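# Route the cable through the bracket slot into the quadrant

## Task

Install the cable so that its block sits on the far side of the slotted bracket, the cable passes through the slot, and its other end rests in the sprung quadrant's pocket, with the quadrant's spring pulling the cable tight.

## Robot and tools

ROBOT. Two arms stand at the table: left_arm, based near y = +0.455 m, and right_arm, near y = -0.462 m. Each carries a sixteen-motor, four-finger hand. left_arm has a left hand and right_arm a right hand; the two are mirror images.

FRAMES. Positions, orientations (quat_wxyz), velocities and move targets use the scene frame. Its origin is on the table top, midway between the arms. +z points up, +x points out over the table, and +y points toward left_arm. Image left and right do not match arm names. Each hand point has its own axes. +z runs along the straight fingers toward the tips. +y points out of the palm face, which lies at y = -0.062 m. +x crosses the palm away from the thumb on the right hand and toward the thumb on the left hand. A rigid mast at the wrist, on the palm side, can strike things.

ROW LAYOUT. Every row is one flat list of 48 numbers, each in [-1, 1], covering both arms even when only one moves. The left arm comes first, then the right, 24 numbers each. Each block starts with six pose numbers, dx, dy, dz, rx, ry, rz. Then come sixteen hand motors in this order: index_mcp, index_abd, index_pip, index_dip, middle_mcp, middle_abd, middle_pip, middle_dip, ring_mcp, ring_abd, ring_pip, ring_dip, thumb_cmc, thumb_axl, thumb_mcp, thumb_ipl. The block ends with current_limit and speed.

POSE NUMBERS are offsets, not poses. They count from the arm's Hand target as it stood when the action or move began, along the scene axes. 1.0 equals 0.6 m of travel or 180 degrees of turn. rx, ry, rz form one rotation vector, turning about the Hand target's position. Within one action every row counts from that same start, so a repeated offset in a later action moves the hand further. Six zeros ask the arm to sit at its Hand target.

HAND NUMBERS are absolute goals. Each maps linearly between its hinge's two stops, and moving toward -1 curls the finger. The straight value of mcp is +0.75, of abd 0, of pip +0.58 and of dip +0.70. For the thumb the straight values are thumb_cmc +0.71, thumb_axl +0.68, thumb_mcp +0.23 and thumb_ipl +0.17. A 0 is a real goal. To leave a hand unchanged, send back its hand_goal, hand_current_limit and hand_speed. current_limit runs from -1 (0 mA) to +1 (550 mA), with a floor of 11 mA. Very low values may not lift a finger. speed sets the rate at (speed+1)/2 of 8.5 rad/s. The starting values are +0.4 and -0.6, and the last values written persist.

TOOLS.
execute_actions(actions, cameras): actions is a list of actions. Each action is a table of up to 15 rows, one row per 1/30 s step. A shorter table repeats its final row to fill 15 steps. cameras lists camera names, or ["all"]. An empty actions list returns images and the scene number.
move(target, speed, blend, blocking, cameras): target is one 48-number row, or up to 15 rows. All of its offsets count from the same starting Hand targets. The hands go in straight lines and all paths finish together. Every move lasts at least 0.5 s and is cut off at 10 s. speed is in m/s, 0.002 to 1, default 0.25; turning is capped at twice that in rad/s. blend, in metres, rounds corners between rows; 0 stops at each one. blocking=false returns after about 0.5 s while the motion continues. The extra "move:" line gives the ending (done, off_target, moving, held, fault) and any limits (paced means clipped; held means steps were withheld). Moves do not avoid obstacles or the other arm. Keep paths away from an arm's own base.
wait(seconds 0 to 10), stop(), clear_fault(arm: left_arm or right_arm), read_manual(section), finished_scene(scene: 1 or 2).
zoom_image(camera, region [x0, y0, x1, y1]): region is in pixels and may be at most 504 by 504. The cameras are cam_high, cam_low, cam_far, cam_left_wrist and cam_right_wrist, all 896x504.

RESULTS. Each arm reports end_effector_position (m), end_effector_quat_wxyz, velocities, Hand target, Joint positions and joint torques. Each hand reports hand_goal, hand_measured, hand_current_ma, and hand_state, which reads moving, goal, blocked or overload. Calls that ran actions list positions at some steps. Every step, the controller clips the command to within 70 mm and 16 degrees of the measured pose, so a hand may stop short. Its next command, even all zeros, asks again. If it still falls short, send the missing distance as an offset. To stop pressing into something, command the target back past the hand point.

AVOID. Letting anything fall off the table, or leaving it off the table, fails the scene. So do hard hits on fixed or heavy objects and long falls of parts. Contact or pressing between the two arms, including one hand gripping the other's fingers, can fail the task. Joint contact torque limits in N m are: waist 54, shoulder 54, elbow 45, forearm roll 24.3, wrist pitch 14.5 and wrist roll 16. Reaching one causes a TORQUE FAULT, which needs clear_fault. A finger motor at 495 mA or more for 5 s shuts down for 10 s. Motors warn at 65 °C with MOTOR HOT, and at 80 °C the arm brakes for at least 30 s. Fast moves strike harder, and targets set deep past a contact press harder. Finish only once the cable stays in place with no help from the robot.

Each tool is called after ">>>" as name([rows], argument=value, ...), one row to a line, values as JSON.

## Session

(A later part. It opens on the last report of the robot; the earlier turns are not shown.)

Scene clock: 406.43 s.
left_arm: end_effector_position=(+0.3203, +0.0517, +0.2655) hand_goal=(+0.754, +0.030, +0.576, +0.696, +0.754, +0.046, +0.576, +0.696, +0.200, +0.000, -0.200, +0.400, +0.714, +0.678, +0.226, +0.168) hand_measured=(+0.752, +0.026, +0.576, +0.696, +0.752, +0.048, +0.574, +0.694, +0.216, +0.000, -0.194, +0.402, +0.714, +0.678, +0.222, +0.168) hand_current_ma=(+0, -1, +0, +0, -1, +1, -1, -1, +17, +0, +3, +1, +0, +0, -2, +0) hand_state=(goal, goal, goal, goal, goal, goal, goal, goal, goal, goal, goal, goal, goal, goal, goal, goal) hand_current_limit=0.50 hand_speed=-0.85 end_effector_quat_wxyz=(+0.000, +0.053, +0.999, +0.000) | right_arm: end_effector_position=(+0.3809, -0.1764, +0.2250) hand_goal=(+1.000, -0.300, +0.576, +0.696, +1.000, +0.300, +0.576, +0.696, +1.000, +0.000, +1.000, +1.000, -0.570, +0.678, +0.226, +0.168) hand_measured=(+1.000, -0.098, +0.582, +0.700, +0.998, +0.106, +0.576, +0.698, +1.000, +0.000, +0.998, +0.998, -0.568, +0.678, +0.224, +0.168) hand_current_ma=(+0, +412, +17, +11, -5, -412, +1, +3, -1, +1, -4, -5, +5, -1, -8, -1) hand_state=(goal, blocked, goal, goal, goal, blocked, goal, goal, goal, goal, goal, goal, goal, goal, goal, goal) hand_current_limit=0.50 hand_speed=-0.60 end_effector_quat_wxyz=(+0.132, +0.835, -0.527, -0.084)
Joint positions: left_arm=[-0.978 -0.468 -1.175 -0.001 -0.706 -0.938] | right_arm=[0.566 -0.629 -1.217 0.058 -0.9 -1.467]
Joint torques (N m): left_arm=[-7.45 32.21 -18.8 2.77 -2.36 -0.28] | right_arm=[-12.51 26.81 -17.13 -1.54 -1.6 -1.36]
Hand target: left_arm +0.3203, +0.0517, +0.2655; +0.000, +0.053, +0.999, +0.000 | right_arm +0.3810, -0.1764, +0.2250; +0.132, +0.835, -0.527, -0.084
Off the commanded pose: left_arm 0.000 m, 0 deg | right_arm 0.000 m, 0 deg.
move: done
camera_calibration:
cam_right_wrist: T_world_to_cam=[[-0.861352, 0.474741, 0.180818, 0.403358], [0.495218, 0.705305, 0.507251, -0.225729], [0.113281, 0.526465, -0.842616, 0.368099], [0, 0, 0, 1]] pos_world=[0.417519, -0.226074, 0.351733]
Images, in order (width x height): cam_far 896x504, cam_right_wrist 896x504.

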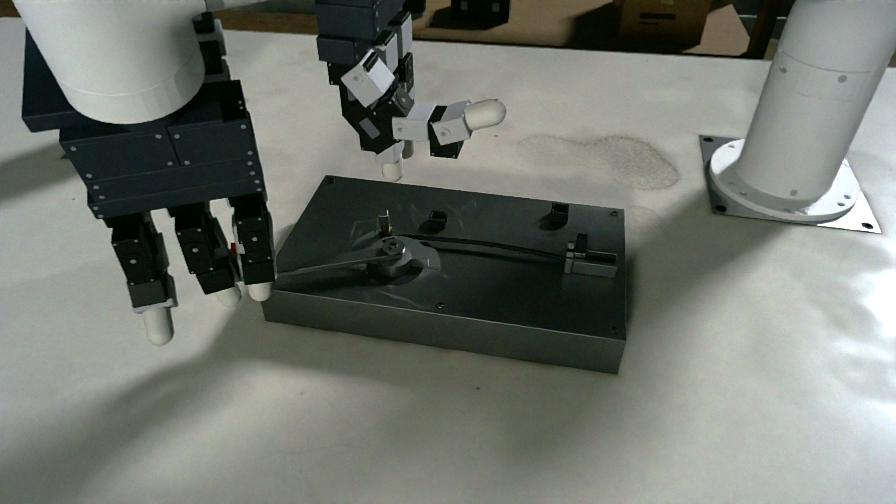

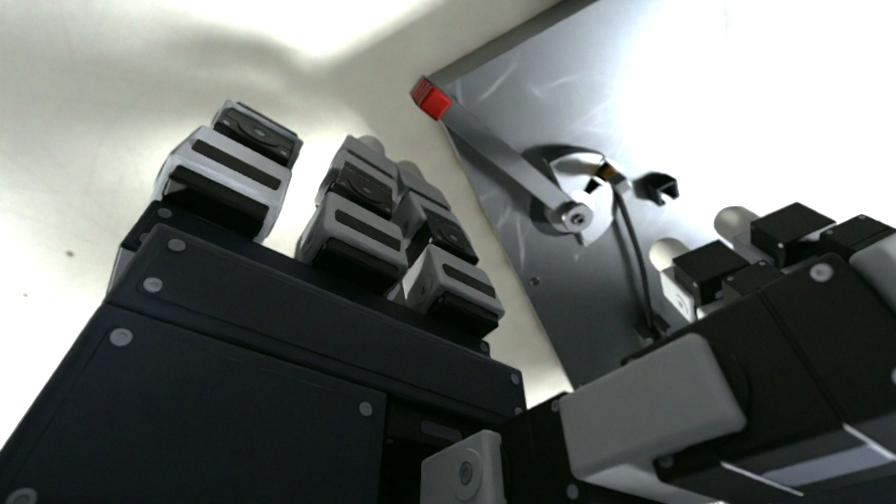

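>>> move(target=[0.0,0.05,0.06,0,0,0, 0.754,0.03,0.576,0.696,0.754,0.045,0.576,0.696,0.2,0,-0.2,0.4,0.714,0.678,0.226,0.168,0.5,-0.85, 0.02,-0.03,0.15,0,0,0, 1,-0.0,0.576,0.696,1,0.0,0.576,0.696,1,0,1,1,-0.571,0.678,0.226,0.168,0.5,-0.8], speed=0.1, cameras=["all"])

>>> zoom_image(camera="cam_far", region=[370, 185, 500, 285])

>>> zoom_image(camera="cam_far", region=[520, 190, 640, 290])

>>> zoom_image(camera="cam_low", region=[380, 160, 560, 250])

>>> zoom_image(camera="cam_right_wrist", region=[480, 100, 760, 360])

Scene clock: 410.70 s.
left_arm: end_effector_position=(+0.3203, +0.0817, +0.3015) hand_goal=(+0.754, +0.030, +0.576, +0.696, +0.754, +0.046, +0.576, +0.696, +0.200, +0.000, -0.200, +0.400, +0.714, +0.678, +0.226, +0.168) hand_measured=(+0.752, +0.026, +0.576, +0.696, +0.752, +0.048, +0.574, +0.694, +0.216, +0.000, -0.194, +0.402, +0.714, +0.678, +0.222, +0.168) hand_current_ma=(+0, -1, +0, +0, -1, +1, -1, -1, +17, +0, +3, +1, +0, +0, -2, +0) hand_state=(goal, goal, goal, goal, goal, goal, goal, goal, goal, goal, goal, goal, goal, goal, goal, goal) hand_current_limit=0.50 hand_speed=-0.85 end_effector_quat_wxyz=(+0.000, +0.053, +0.999, +0.000) | right_arm: end_effector_position=(+0.3930, -0.1944, +0.3149) hand_goal=(+1.000, +0.000, +0.576, +0.696, +1.000, +0.000, +0.576, +0.696, +1.000, +0.000, +1.000, +1.000, -0.570, +0.678, +0.226, +0.168) hand_measured=(+1.000, -0.002, +0.578, +0.698, +0.998, +0.004, +0.576, +0.698, +1.000, +0.000, +0.998, +0.998, -0.568, +0.678, +0.224, +0.168) hand_current_ma=(+0, -5, +5, +5, -6, +6, +1, +3, -1, +1, -4, -5, +5, -1, -8, -1) hand_state=(goal, goal, goal, goal, goal, goal, goal, goal, goal, goal, goal, goal, goal, goal, goal, goal) hand_current_limit=0.50 hand_speed=-0.80 end_effector_quat_wxyz=(+0.132, +0.835, -0.527, -0.084)
Joint positions: left_arm=[-0.95 -0.365 -1.122 -0.001 -0.756 -0.91] | right_arm=[0.529 -0.508 -1.264 0.039 -1.069 -1.484]
Joint torques (N m): left_arm=[12.13 29.98 -8.45 1.52 -2.58 0.86] | right_arm=[-12.18 46.8 -17.54 -1.61 -1.61 -1.35]
Hand target: left_arm +0.3203, +0.0817, +0.3015; +0.000, +0.053, +0.999, +0.000 | right_arm +0.3930, -0.1944, +0.3150; +0.132, +0.835, -0.527, -0.084
Off the commanded pose: left_arm 0.000 m, 0 deg | right_arm 0.000 m, 0 deg.
move: done
camera_calibration:
cam_left_wrist: T_world_to_cam=[[0.727679, -0.684061, 0.050438, -0.234092], [-0.499229, -0.477763, 0.72285, -0.0603784], [-0.470376, -0.551183, -0.689161, 0.525476], [0, 0, 0, 1]] pos_world=[0.387373, 0.100654, 0.41759]
cam_right_wrist: T_world_to_cam=[[-0.861345, 0.474774, 0.180762, 0.406053], [0.495231, 0.70537, 0.507149, -0.264643], [0.113278, 0.526349, -0.842689, 0.451908], [0, 0, 0, 1]] pos_world=[0.429619, -0.243974, 0.441633]

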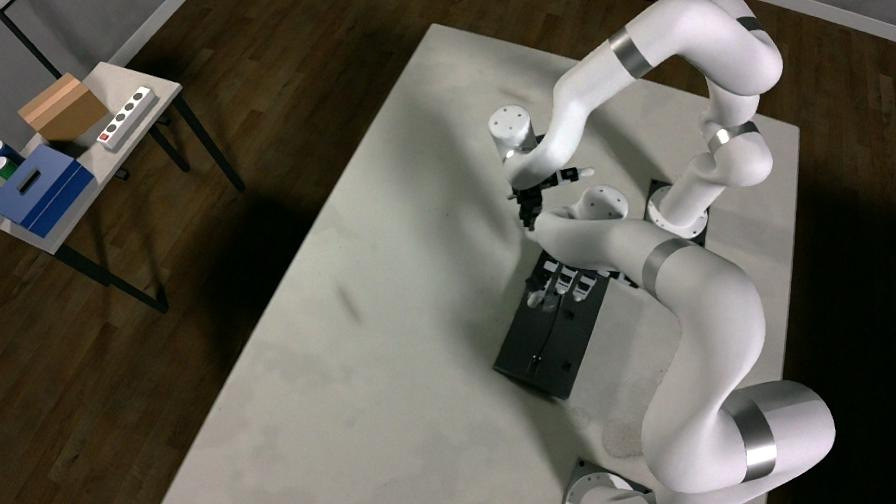

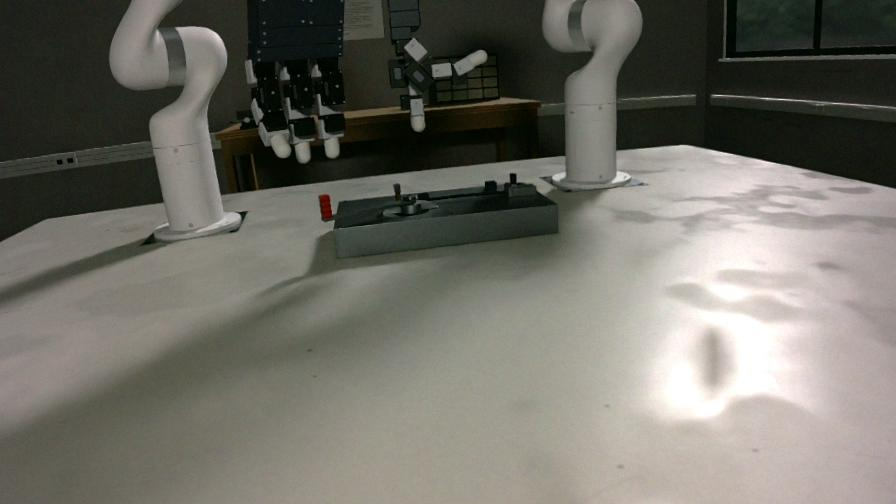

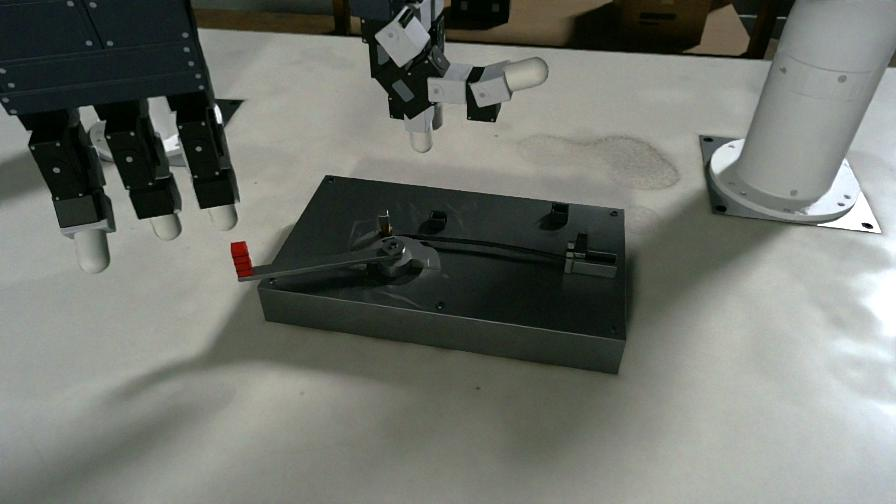

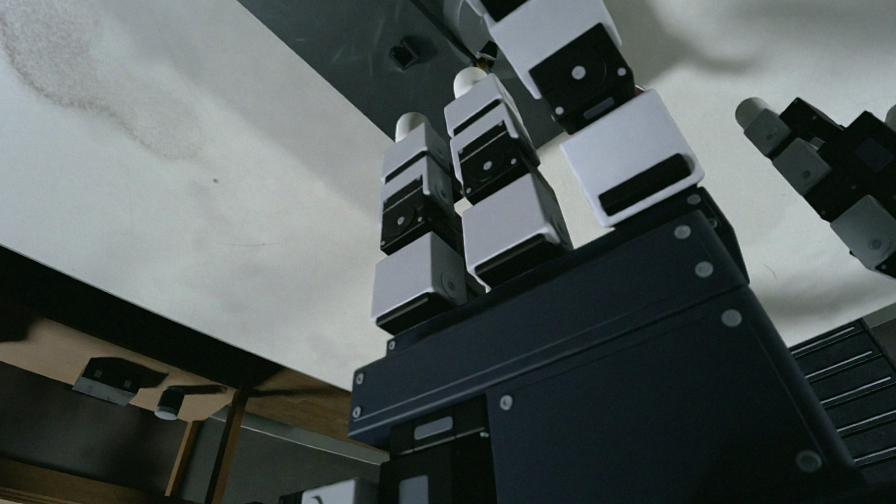

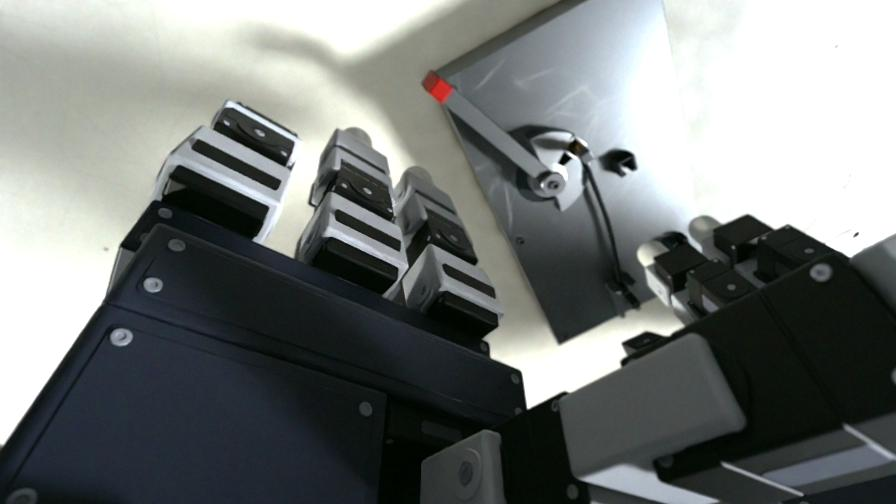

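Scaled by 3.877 from the camera's 896x504 image, which has a finer 1280x720 frame.

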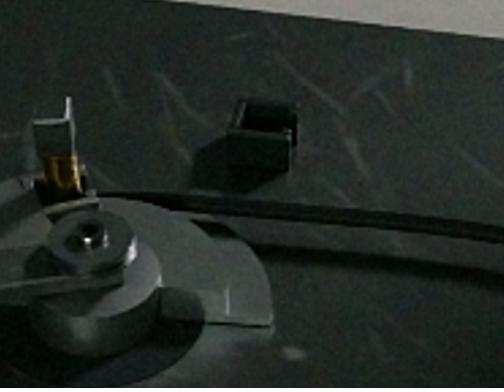

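Scaled by 4.200 from the camera's 896x504 image, which has a finer 1280x720 frame.

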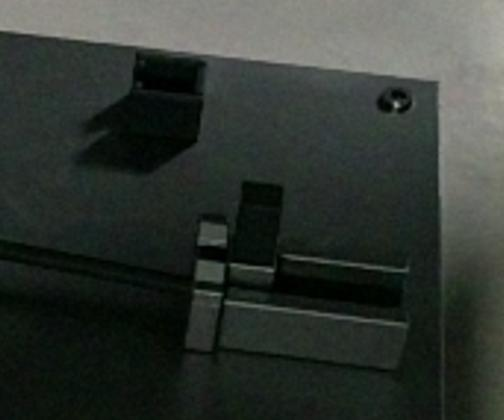

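Scaled by 2.800 from the camera's 896x504 image, which has a finer 1280x720 frame.

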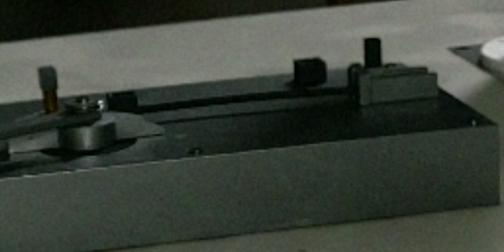

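Scaled by 1.800 from the camera's 896x504 image, which has a finer 1280x720 frame.

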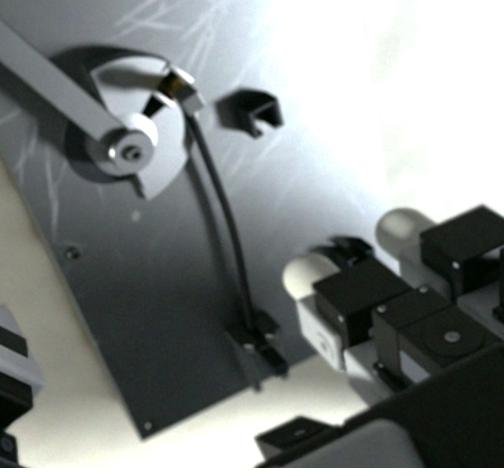

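>>> wait(seconds=1, cameras=["cam_far"])

>>> zoom_image(camera="cam_far", region=[370, 185, 500, 285])

Scene clock: 412.47 s.
left_arm: end_effector_position=(+0.3203, +0.0817, +0.3015) hand_goal=(+0.754, +0.030, +0.576, +0.696, +0.754, +0.046, +0.576, +0.696, +0.200, +0.000, -0.200, +0.400, +0.714, +0.678, +0.226, +0.168) hand_measured=(+0.752, +0.026, +0.576, +0.696, +0.752, +0.048, +0.574, +0.694, +0.216, +0.000, -0.194, +0.402, +0.714, +0.678, +0.222, +0.168) hand_current_ma=(+0, -1, +0, +0, -1, +1, -1, -1, +17, +0, +3, +1, +0, +0, -2, +0) hand_state=(goal, goal, goal, goal, goal, goal, goal, goal, goal, goal, goal, goal, goal, goal, goal, goal) hand_current_limit=0.50 hand_speed=-0.85 end_effector_quat_wxyz=(+0.000, +0.053, +0.999, +0.000) | right_arm: end_effector_position=(+0.3930, -0.1944, +0.3150) hand_goal=(+1.000, +0.000, +0.576, +0.696, +1.000, +0.000, +0.576, +0.696, +1.000, +0.000, +1.000, +1.000, -0.570, +0.678, +0.226, +0.168) hand_measured=(+1.000, -0.002, +0.578, +0.698, +0.998, +0.004, +0.576, +0.698, +1.000, +0.000, +0.998, +0.998, -0.568, +0.678, +0.224, +0.168) hand_current_ma=(+0, -5, +5, +5, -6, +6, +1, +3, -1, +1, -4, -5, +5, -1, -8, -1) hand_state=(goal, goal, goal, goal, goal, goal, goal, goal, goal, goal, goal, goal, goal, goal, goal, goal) hand_current_limit=0.50 hand_speed=-0.80 end_effector_quat_wxyz=(+0.132, +0.835, -0.527, -0.084)
Joint positions: left_arm=[-0.95 -0.365 -1.122 -0.001 -0.756 -0.91] | right_arm=[0.529 -0.508 -1.264 0.039 -1.069 -1.484]
Joint torques (N m): left_arm=[11.62 31.95 -8.92 -1.39 -2.52 0.76] | right_arm=[-11.53 45.8 -17.69 -1.47 -1.54 -1.27]
Hand target: left_arm +0.3203, +0.0817, +0.3015; +0.000, +0.053, +0.999, +0.000 | right_arm +0.3930, -0.1944, +0.3150; +0.132, +0.835, -0.527, -0.084
Off the commanded pose: left_arm 0.000 m, 0 deg | right_arm 0.000 m, 0 deg.
wait: 1.00 s; at rest from the start
Images, in order (width x height): cam_far 896x504.

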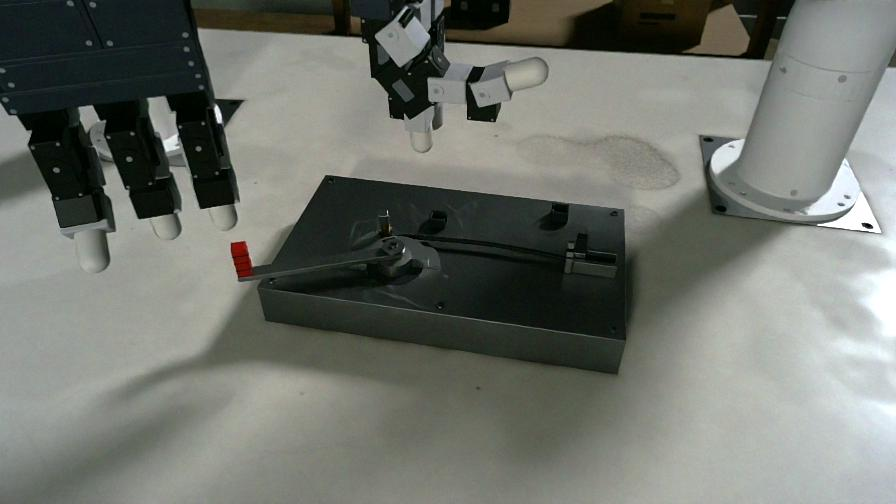

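Scaled by 3.877 from the camera's 896x504 image, which has a finer 1280x720 frame.

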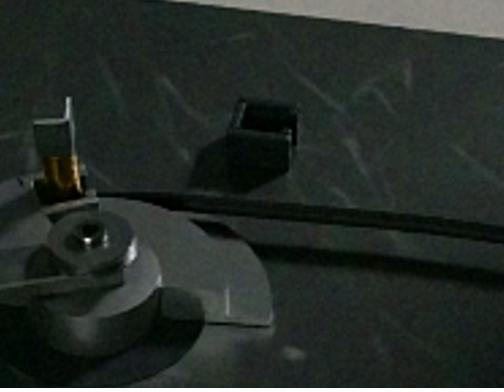

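>>> finished_scene(scene=1)

The scene is finished: the task was done.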